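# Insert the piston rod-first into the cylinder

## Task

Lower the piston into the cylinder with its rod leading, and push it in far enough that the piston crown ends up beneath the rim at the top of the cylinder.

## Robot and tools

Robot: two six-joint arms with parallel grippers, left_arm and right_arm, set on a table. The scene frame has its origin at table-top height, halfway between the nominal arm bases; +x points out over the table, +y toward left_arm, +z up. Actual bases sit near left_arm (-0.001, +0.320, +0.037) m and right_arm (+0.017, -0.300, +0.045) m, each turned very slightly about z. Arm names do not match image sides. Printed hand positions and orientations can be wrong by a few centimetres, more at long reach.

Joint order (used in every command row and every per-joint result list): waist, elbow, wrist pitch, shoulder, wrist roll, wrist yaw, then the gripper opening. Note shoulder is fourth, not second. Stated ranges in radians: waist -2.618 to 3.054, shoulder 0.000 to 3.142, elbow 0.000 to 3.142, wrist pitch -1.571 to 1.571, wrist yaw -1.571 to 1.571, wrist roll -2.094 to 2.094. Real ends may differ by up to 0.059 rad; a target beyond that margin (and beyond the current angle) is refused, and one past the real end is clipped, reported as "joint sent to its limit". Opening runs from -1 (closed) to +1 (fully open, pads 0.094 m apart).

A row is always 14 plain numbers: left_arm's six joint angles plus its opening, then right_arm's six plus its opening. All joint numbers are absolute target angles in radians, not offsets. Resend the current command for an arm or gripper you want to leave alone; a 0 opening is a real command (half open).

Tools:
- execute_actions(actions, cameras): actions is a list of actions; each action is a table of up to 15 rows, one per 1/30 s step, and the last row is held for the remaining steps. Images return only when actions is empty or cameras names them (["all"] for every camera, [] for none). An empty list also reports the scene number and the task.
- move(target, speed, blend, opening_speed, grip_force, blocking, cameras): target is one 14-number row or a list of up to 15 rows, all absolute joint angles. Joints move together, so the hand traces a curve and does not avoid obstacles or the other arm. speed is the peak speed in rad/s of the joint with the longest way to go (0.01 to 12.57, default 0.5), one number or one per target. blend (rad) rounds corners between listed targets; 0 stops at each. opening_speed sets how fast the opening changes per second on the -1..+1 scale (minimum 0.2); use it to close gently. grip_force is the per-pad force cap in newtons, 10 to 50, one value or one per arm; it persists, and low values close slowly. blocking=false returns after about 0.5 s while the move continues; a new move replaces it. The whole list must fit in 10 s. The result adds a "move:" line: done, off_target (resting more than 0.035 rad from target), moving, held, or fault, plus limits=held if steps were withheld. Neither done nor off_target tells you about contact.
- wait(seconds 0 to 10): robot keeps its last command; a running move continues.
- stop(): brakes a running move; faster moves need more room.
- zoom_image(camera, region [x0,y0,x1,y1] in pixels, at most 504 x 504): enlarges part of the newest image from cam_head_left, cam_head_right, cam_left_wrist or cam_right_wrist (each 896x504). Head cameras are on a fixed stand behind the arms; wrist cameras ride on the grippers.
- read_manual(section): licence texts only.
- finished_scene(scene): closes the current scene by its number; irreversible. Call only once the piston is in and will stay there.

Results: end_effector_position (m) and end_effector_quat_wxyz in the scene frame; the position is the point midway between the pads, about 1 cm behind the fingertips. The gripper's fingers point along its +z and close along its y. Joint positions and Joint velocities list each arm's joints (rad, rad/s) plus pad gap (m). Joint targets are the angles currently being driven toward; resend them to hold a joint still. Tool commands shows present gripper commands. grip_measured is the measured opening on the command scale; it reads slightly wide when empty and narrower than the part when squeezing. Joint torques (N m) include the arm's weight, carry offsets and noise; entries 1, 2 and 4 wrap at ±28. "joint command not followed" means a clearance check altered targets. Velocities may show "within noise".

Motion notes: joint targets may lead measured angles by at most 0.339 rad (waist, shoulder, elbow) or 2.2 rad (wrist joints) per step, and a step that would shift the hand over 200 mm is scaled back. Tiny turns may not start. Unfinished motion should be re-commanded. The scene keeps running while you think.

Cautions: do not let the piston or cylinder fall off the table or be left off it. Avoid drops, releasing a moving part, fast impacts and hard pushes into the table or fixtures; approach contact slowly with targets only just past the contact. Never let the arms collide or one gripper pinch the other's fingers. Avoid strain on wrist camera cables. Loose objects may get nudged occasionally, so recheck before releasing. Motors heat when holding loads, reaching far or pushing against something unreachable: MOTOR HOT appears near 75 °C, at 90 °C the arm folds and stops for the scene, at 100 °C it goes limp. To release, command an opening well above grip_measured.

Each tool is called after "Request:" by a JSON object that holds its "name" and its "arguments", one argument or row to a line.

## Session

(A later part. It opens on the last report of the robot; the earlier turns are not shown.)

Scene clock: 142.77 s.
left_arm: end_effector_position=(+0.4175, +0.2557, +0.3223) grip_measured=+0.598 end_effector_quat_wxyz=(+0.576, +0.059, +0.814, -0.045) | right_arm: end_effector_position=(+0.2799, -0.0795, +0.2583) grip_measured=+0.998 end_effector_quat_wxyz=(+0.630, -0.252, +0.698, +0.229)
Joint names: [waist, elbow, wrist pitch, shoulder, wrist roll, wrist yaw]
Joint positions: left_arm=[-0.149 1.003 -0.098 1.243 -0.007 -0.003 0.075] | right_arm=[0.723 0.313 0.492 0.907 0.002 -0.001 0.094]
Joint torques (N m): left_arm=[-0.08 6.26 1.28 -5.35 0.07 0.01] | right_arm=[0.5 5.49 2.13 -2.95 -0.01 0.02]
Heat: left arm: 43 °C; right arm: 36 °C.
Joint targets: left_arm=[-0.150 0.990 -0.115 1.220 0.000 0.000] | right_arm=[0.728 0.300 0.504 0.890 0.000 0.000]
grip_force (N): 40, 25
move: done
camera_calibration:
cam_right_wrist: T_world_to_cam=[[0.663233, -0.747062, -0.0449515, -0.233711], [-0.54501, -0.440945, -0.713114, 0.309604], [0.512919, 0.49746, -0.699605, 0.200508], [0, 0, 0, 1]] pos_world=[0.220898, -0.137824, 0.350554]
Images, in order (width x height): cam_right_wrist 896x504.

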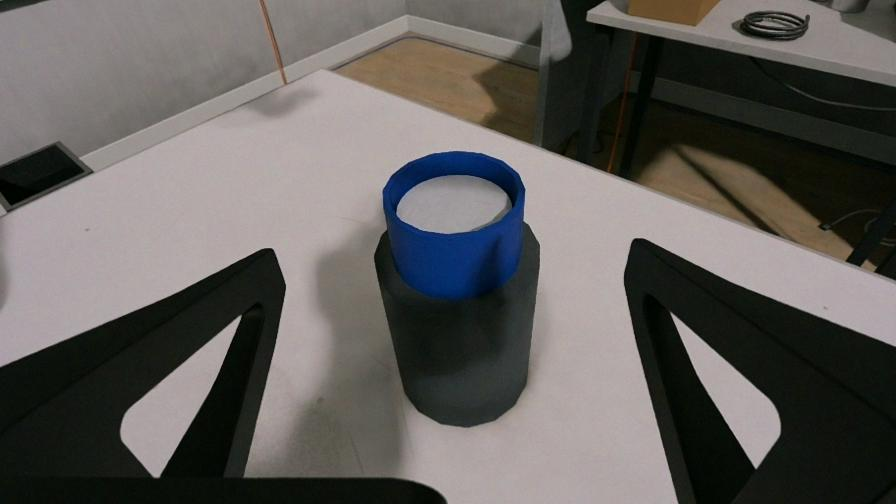

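Request:
{"name": "move", "arguments": {
  "target": [-0.15, 0.99, -0.115, 1.22, 0, 0, 0.6, 0.728, 2.075, -1.190, 2.010, 0, 0, -1.0],
  "speed": 0.9,
  "grip_force": [40, 50],
  "cameras": ["cam_right_wrist"]
}}

Request:
{"name": "zoom_image", "arguments": {
  "camera": "cam_right_wrist",
  "region": [300, 0, 620, 320]
}}

Scene clock: 148.27 s.
left_arm: end_effector_position=(+0.4175, +0.2557, +0.3221) grip_measured=+0.598 end_effector_quat_wxyz=(+0.576, +0.059, +0.814, -0.045) | right_arm: end_effector_position=(+0.3815, +0.0052, +0.2485) grip_measured=-0.979 end_effector_quat_wxyz=(+0.202, -0.332, +0.919, +0.074)
Joint names: [waist, elbow, wrist pitch, shoulder, wrist roll, wrist yaw]
Joint positions: left_arm=[-0.149 1.003 -0.099 1.243 -0.007 -0.003 0.075] | right_arm=[0.723 2.043 -1.185 1.994 0.002 -0.001 0.001]
Joint torques (N m): left_arm=[-0.08 6.26 1.28 -5.34 0.08 0.01] | right_arm=[0.49 8.14 0.99 -9.22 -0.02 0.04]
Heat: left arm: 42 °C; right arm: 36 °C.
Joint targets: left_arm=[-0.150 0.990 -0.115 1.220 0.000 0.000] | right_arm=[0.728 2.075 -1.190 2.010 0.000 0.000]
grip_force (N): 40, 50
move: done
camera_calibration:
cam_right_wrist: T_world_to_cam=[[0.621951, -0.781484, -0.0495984, -0.221175], [-0.752485, -0.613994, 0.238281, 0.238804], [-0.216666, -0.110877, -0.969929, 0.448056], [0, 0, 0, 1]] pos_world=[0.414335, 0.0234588, 0.36671]
Images, in order (width x height): cam_right_wrist 896x504.

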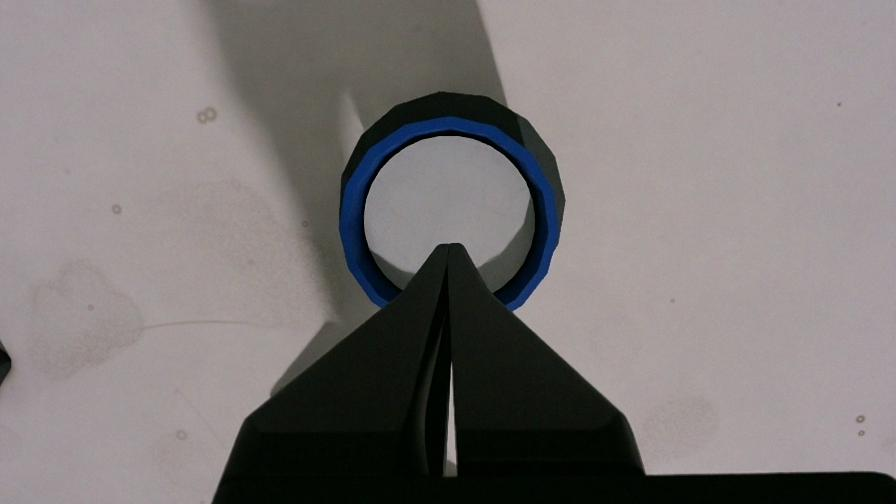

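Scaled by 1.575 from the camera's 896x504 image, which has a finer 1280x720 frame.

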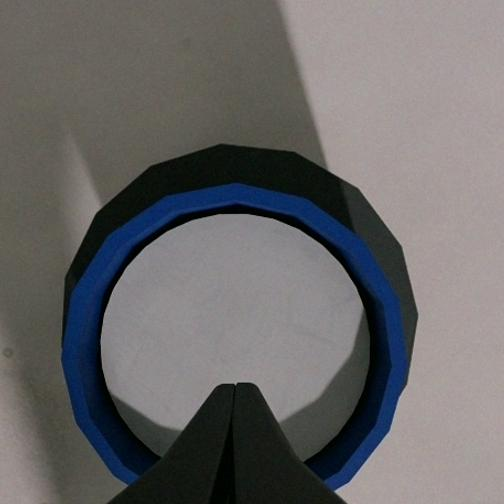

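Request:
{"name": "move", "arguments": {
  "target": [-0.15, 0.99, -0.115, 1.22, 0, 0, 0.6, 0.7375, 2.189, -1.323, 2.173, 0, 0, -1.0],
  "speed": 0.25,
  "cameras": ["cam_right_wrist", "cam_head_left", "cam_head_right"]
}}

Request:
{"name": "zoom_image", "arguments": {
  "camera": "cam_right_wrist",
  "region": [270, 0, 640, 360]
}}

Scene clock: 150.83 s.
left_arm: end_effector_position=(+0.4175, +0.2557, +0.3221) grip_measured=+0.598 end_effector_quat_wxyz=(+0.576, +0.059, +0.814, -0.045) | right_arm: end_effector_position=(+0.3776, +0.0069, +0.2009) grip_measured=-0.979 end_effector_quat_wxyz=(+0.118, -0.341, +0.932, +0.044)
Joint names: [waist, elbow, wrist pitch, shoulder, wrist roll, wrist yaw]
Joint positions: left_arm=[-0.149 1.003 -0.099 1.243 -0.007 -0.003 0.075] | right_arm=[0.731 2.158 -1.318 2.157 0.002 -0.001 0.001]
Joint torques (N m): left_arm=[-0.08 6.24 1.29 -5.34 0.07 0.01] | right_arm=[0.76 7.97 0.67 -10.3 -0.01 0.02]
Heat: left arm: 42 °C; right arm: 35 °C.
Joint targets: left_arm=[-0.150 0.990 -0.115 1.220 0.000 0.000] | right_arm=[0.737 2.189 -1.323 2.173 0.000 0.000]
grip_force (N): 40, 50
move: done
camera_calibration:
cam_right_wrist: T_world_to_cam=[[0.621693, -0.781982, -0.0447369, -0.220619], [-0.702897, -0.582196, 0.408637, 0.195229], [-0.345592, -0.222601, -0.9116, 0.438976], [0, 0, 0, 1]] pos_world=[0.42609, 0.0388578, 0.310523]
Images, in order (width x height): cam_head_left 896x504, cam_head_right 896x504, cam_right_wrist 896x504.

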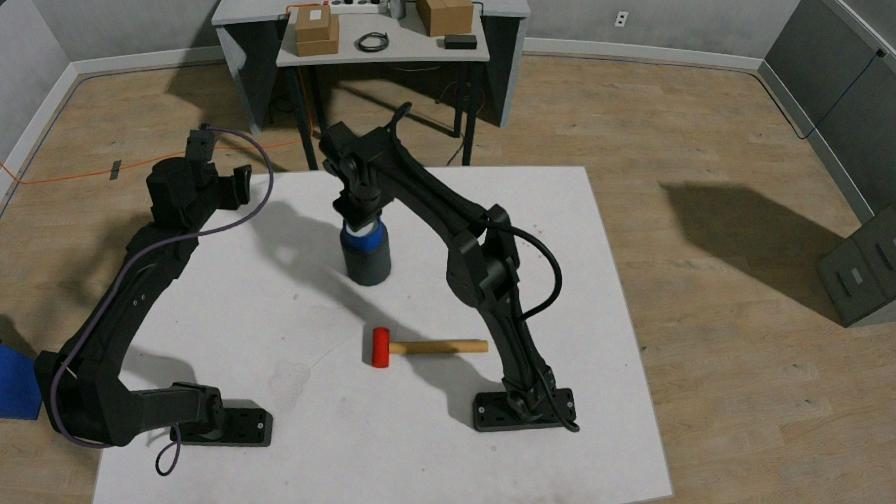

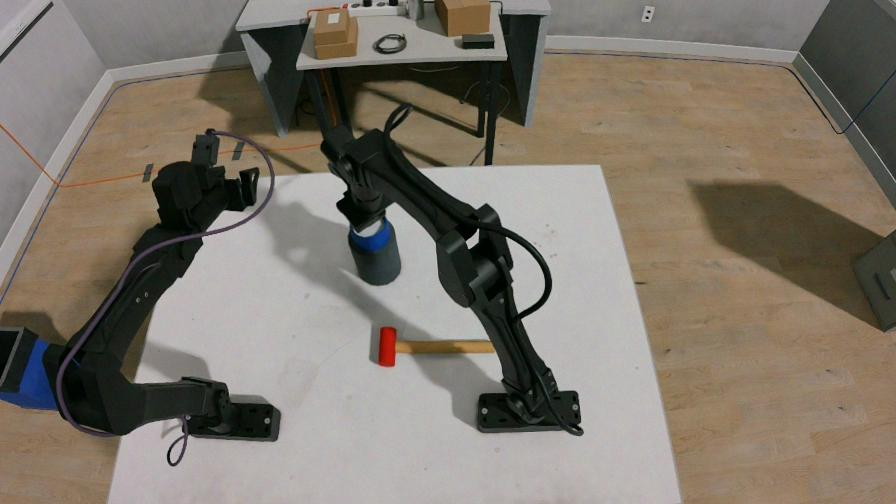

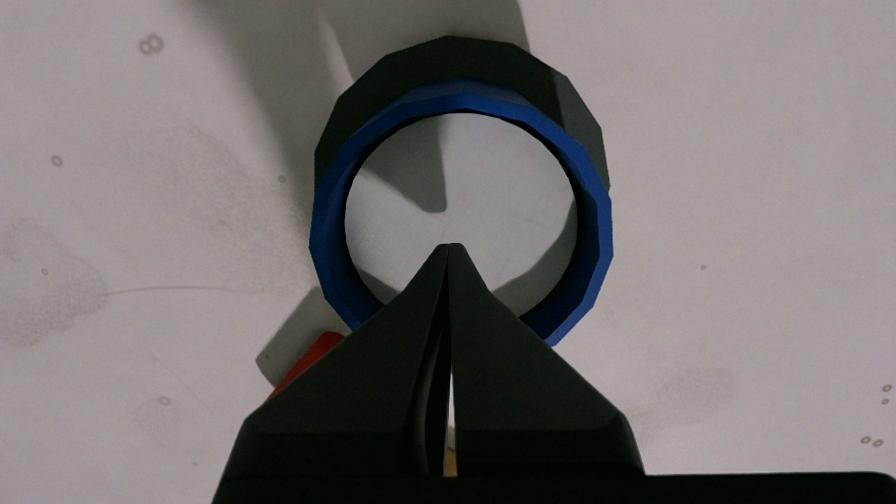

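Scaled by 1.362 from the camera's 896x504 image, which has a finer 1280x720 frame.

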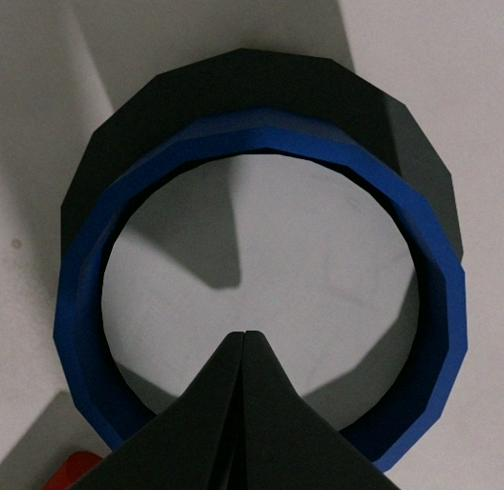

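Request:
{"name": "move", "arguments": {
  "target": [
    [-0.15, 0.99, -0.115, 1.22, 0, 0, 0.6, 0.732, 2.207, -1.388, 2.323, 0, 0, -1.0],
    [-0.15, 0.99, -0.115, 1.22, 0, 0, 0.6, 0.732, 2.150, -1.390, 2.435, 0, 0, -1.0]
  ],
  "speed": [0.15, 0.12],
  "cameras": ["cam_right_wrist"]
}}

Request:
{"name": "zoom_image", "arguments": {
  "camera": "cam_right_wrist",
  "region": [270, 0, 640, 360]
}}

Scene clock: 155.37 s.
left_arm: end_effector_position=(+0.4175, +0.2557, +0.3221) grip_measured=+0.598 end_effector_quat_wxyz=(+0.576, +0.059, +0.814, -0.045) | right_arm: end_effector_position=(+0.3767, +0.0061, +0.1639) grip_measured=-0.979 end_effector_quat_wxyz=(+0.062, -0.343, +0.937, +0.024)
Joint names: [waist, elbow, wrist pitch, shoulder, wrist roll, wrist yaw]
Joint positions: left_arm=[-0.149 1.003 -0.099 1.243 -0.007 -0.003 0.075] | right_arm=[0.731 2.232 -1.39 2.279 0.002 -0.001 0.001]
Joint torques (N m): left_arm=[-0.06 6.24 1.29 -5.35 0.07 0.01] | right_arm=[0.06 -0.59 0.52 1.31 -0.01 0]
Heat: left arm: 41 °C; right arm: 35 °C.
Joint targets: left_arm=[-0.150 0.990 -0.115 1.220 0.000 0.000] | right_arm=[0.732 2.150 -1.390 2.435 0.000 0.000]
grip_force (N): 40, 50
move: off_target (right_arm); right_arm: the shoulder is farthest, 0.156 rad from its target
camera_calibration:
cam_right_wrist: T_world_to_cam=[[0.61805, -0.785092, -0.0405587, -0.221579], [-0.660493, -0.546556, 0.514806, 0.175585], [-0.426338, -0.291387, -0.856347, 0.426527], [0, 0, 0, 1]] pos_world=[0.434764, 0.0462916, 0.265875]
Images, in order (width x height): cam_right_wrist 896x504.

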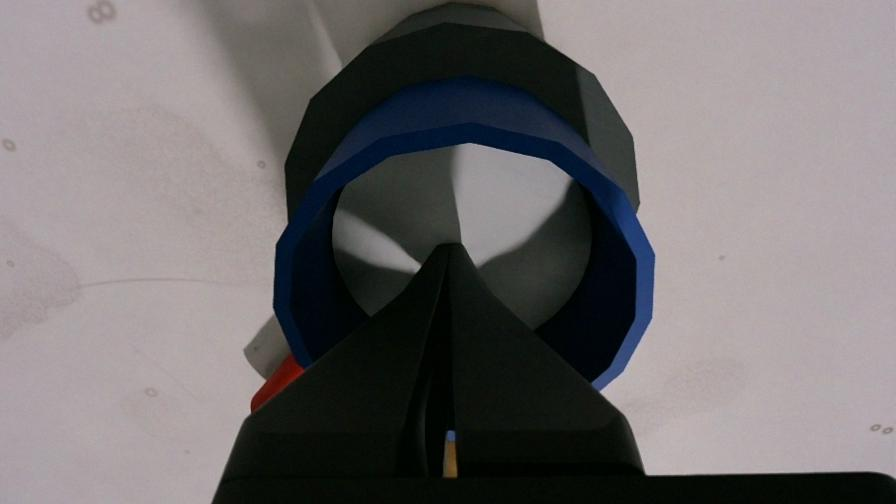

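Scaled by 1.362 from the camera's 896x504 image, which has a finer 1280x720 frame.

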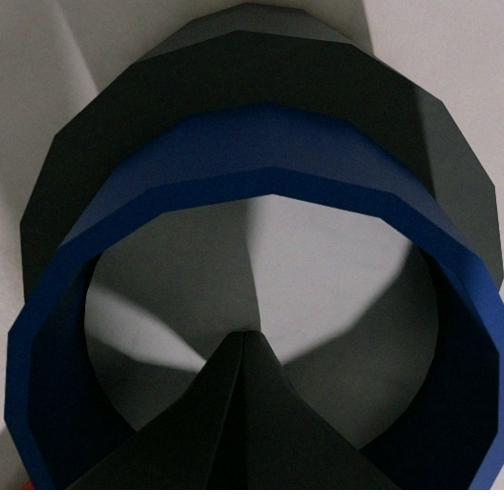

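Request:
{"name": "move", "arguments": {
  "target": [-0.15, 0.99, -0.115, 1.22, 0, 0, 0.6, 0.732, 2.135, -1.392, 2.485, 0, 0, -1.0],
  "speed": 0.08,
  "cameras": []
}}

Scene clock: 156.80 s.
left_arm: end_effector_position=(+0.4175, +0.2557, +0.3221) grip_measured=+0.598 end_effector_quat_wxyz=(+0.576, +0.059, +0.814, -0.045) | right_arm: end_effector_position=(+0.3765, +0.0059, +0.1627) grip_measured=-0.979 end_effector_quat_wxyz=(+0.061, -0.343, +0.937, +0.023)
Joint names: [waist, elbow, wrist pitch, shoulder, wrist roll, wrist yaw]
Joint positions: left_arm=[-0.149 1.003 -0.099 1.243 -0.007 -0.003 0.075] | right_arm=[0.731 2.232 -1.391 2.282 0.002 -0.001 0.001]
Joint torques (N m): left_arm=[-0.08 6.26 1.29 -5.34 0.07 0.01] | right_arm=[0.1 -1.8 0.53 5.98 0.01 0.01]
Heat: left arm: 41 °C; right arm: 34 °C.
Joint targets: left_arm=[-0.150 0.990 -0.115 1.220 0.000 0.000] | right_arm=[0.732 2.135 -1.392 2.485 0.000 0.000]
grip_force (N): 40, 50
move: off_target (right_arm); right_arm: the shoulder is farthest, 0.203 rad from its target
No camera images: "cameras" was empty.

Request:
{"name": "move", "arguments": {
  "target": [-0.15, 0.99, -0.115, 1.22, 0, 0, 0.6, 0.732, 2.112, -1.392, 2.515, 0, 0, -1.0],
  "speed": 0.06,
  "cameras": ["cam_right_wrist"]
}}

Scene clock: 158.07 s.
left_arm: end_effector_position=(+0.4175, +0.2557, +0.3221) grip_measured=+0.598 end_effector_quat_wxyz=(+0.576, +0.059, +0.814, -0.045) | right_arm: end_effector_position=(+0.3766, +0.0061, +0.1293) grip_measured=-0.982 end_effector_quat_wxyz=(+0.031, -0.343, +0.939, +0.012)
Joint names: [waist, elbow, wrist pitch, shoulder, wrist roll, wrist yaw]
Joint positions: left_arm=[-0.149 1.003 -0.099 1.243 -0.007 -0.003 0.075] | right_arm=[0.731 2.218 -1.374 2.348 0.001 -0.001 0.001]
Joint torques (N m): left_arm=[-0.08 6.26 1.29 -5.35 0.07 0.01] | right_arm=[0.13 -2.51 0.17 1.96 -0.01 0.01]
Heat: left arm: 41 °C; right arm: 34 °C.
Joint targets: left_arm=[-0.150 0.990 -0.115 1.220 0.000 0.000] | right_arm=[0.732 2.112 -1.392 2.515 0.000 0.000]
grip_force (N): 40, 50
move: off_target (right_arm); right_arm: the shoulder is farthest, 0.167 rad from its target
camera_calibration:
cam_right_wrist: T_world_to_cam=[[0.616395, -0.786499, -0.0384258, -0.222608], [-0.632472, -0.52357, 0.570836, 0.175359], [-0.469081, -0.327557, -0.820164, 0.408422], [0, 0, 0, 1]] pos_world=[0.439707, 0.050513, 0.226318]
Images, in order (width x height): cam_right_wrist 896x504.

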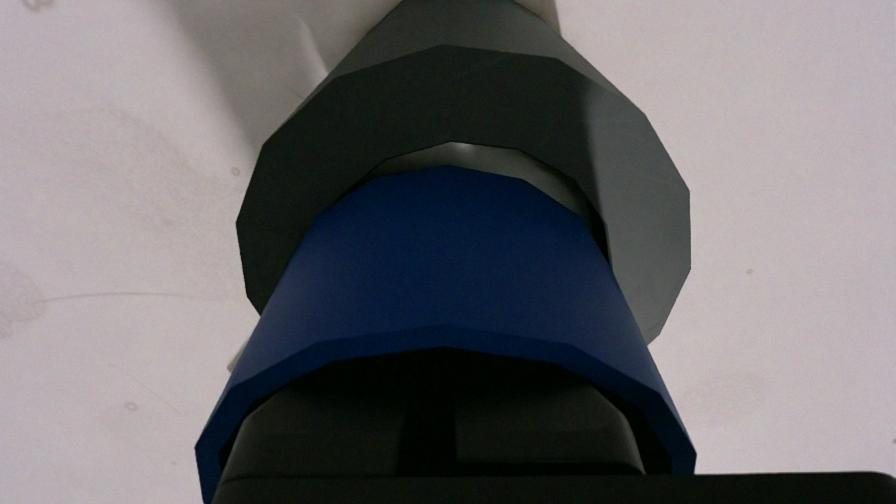

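Request:
{"name": "move", "arguments": {
  "target": [
    [-0.15, 0.99, -0.115, 1.22, 0, 0, 0.6, 0.732, 2.240, -1.383, 2.335, 0, 0, -1.0],
    [-0.15, 0.99, -0.115, 1.22, 0, 0, 0.6, 0.732, 2.262, -1.394, 2.268, 0, 0, -1.0]
  ],
  "speed": [0.15, 0.1],
  "blend": [0.01, 0],
  "cameras": ["cam_right_wrist", "cam_head_left", "cam_head_right"]
}}

Request:
{"name": "zoom_image", "arguments": {
  "camera": "cam_head_right",
  "region": [320, 170, 440, 300]
}}

Scene clock: 161.90 s.
left_arm: end_effector_position=(+0.4175, +0.2557, +0.3221) grip_measured=+0.598 end_effector_quat_wxyz=(+0.576, +0.059, +0.814, -0.045) | right_arm: end_effector_position=(+0.3768, +0.0063, +0.1515) grip_measured=-0.982 end_effector_quat_wxyz=(+0.050, -0.344, +0.938, +0.019)
Joint names: [waist, elbow, wrist pitch, shoulder, wrist roll, wrist yaw]
Joint positions: left_arm=[-0.149 1.003 -0.099 1.243 -0.007 -0.003 0.075] | right_arm=[0.731 2.233 -1.389 2.307 0.001 -0.001 0.001]
Joint torques (N m): left_arm=[-0.08 6.26 1.29 -5.34 0.08 0.01] | right_arm=[0.14 7.64 0.32 -16.49 0 0.03]
Heat: left arm: 41 °C; right arm: 34 °C.
Joint targets: left_arm=[-0.150 0.990 -0.115 1.220 0.000 0.000] | right_arm=[0.732 2.262 -1.394 2.268 0.000 0.000]
grip_force (N): 40, 50
move: off_target (right_arm); right_arm: the shoulder is farthest, 0.039 rad from its target
camera_calibration:
cam_right_wrist: T_world_to_cam=[[0.618146, -0.785051, -0.0398916, -0.222171], [-0.64922, -0.538489, 0.537163, 0.174478], [-0.443181, -0.306146, -0.842535, 0.420399], [0, 0, 0, 1]] pos_world=[0.436922, 0.0482427, 0.251615]
Images, in order (width x height): cam_head_left 896x504, cam_head_right 896x504, cam_right_wrist 896x504.

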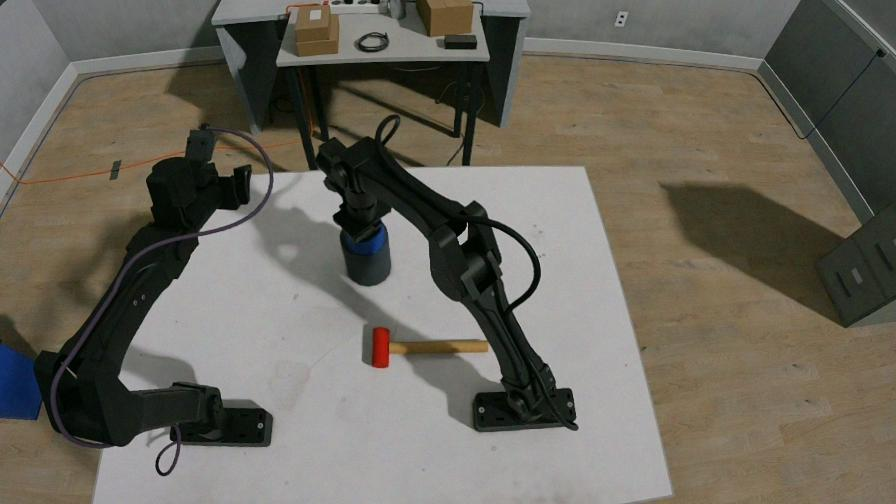

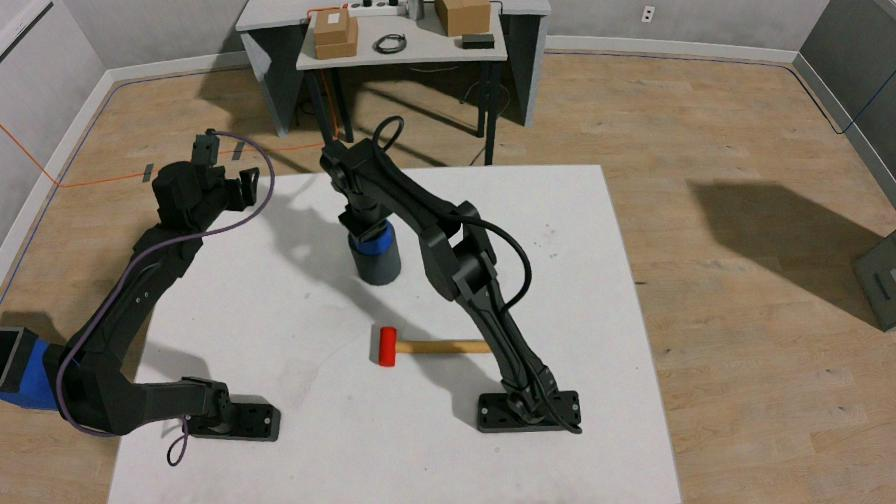

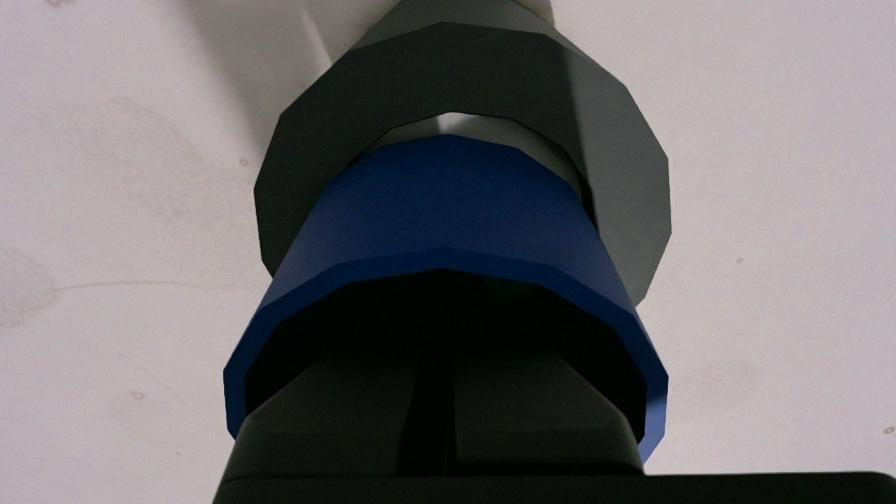

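Scaled by 3.877 from the camera's 896x504 image, which has a finer 1280x720 frame.

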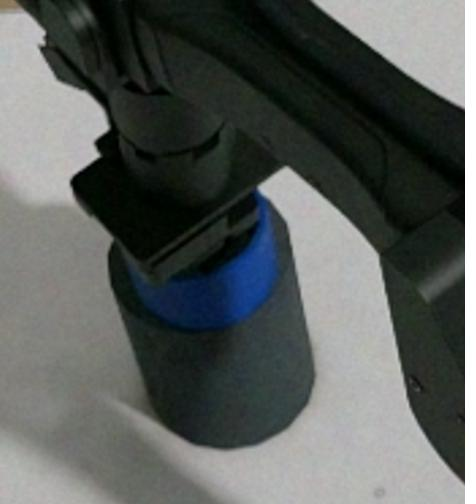

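Request:
{"name": "move", "arguments": {
  "target": [
    [-0.15, 0.99, -0.115, 1.22, 0, 0, 0.6, 0.732, 2.245, -1.388, 2.200, 0, 0, -1.0],
    [-0.15, 0.99, -0.115, 1.22, 0, 0, 0.6, 0.732, 2.165, -1.320, 2.095, 0, 0, -1.0],
    [-0.15, 0.99, -0.115, 1.22, 0, 0, 0.6, 0.732, 2.050, -1.206, 1.950, 0, 0, -1.0]
  ],
  "speed": [0.15, 0.2, 0.3],
  "blend": [0.02, 0.02, 0],
  "cameras": ["cam_right_wrist"]
}}

Request:
{"name": "zoom_image", "arguments": {
  "camera": "cam_right_wrist",
  "region": [290, 40, 610, 330]
}}

Scene clock: 164.60 s.
left_arm: end_effector_position=(+0.4175, +0.2557, +0.3221) grip_measured=+0.598 end_effector_quat_wxyz=(+0.576, +0.059, +0.814, -0.045) | right_arm: end_effector_position=(+0.3744, +0.0042, +0.2588) grip_measured=-0.982 end_effector_quat_wxyz=(+0.202, -0.336, +0.917, +0.075)
Joint names: [waist, elbow, wrist pitch, shoulder, wrist roll, wrist yaw]
Joint positions: left_arm=[-0.149 1.003 -0.099 1.243 -0.007 -0.003 0.075] | right_arm=[0.731 2.063 -1.219 1.98 0.001 -0.001 0.001]
Joint torques (N m): left_arm=[-0.06 6.26 1.29 -5.35 0.08 0.01] | right_arm=[0.17 4.62 1.2 -13.12 0.01 0.01]
Heat: left arm: 41 °C; right arm: 34 °C.
Joint targets: left_arm=[-0.150 0.990 -0.115 1.220 0.000 0.000] | right_arm=[0.732 2.050 -1.206 1.950 0.000 0.000]
grip_force (N): 40, 50
move: done
camera_calibration:
cam_right_wrist: T_world_to_cam=[[0.629476, -0.775452, -0.0493397, -0.219897], [-0.746803, -0.621311, 0.237186, 0.228655], [-0.214582, -0.112456, -0.97021, 0.455567], [0, 0, 0, 1]] pos_world=[0.406936, 0.0227775, 0.376912]
Images, in order (width x height): cam_right_wrist 896x504.

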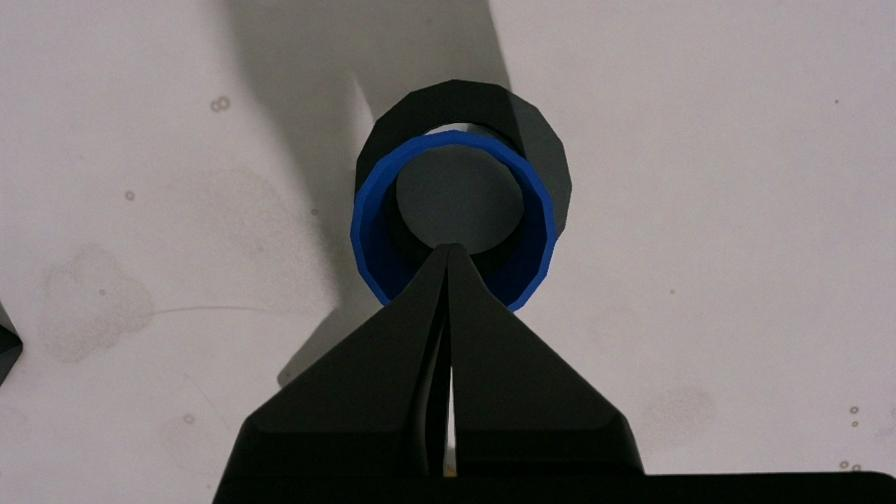

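Scaled by 1.575 from the camera's 896x504 image, which has a finer 1280x720 frame.

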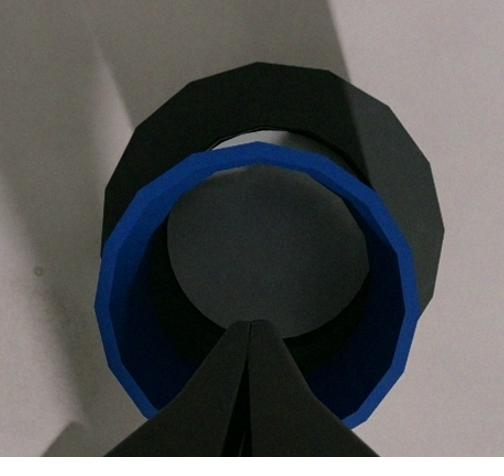

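Request:
{"name": "finished_scene", "arguments": {
  "scene": 2
}}

The scene is finished: the task was done.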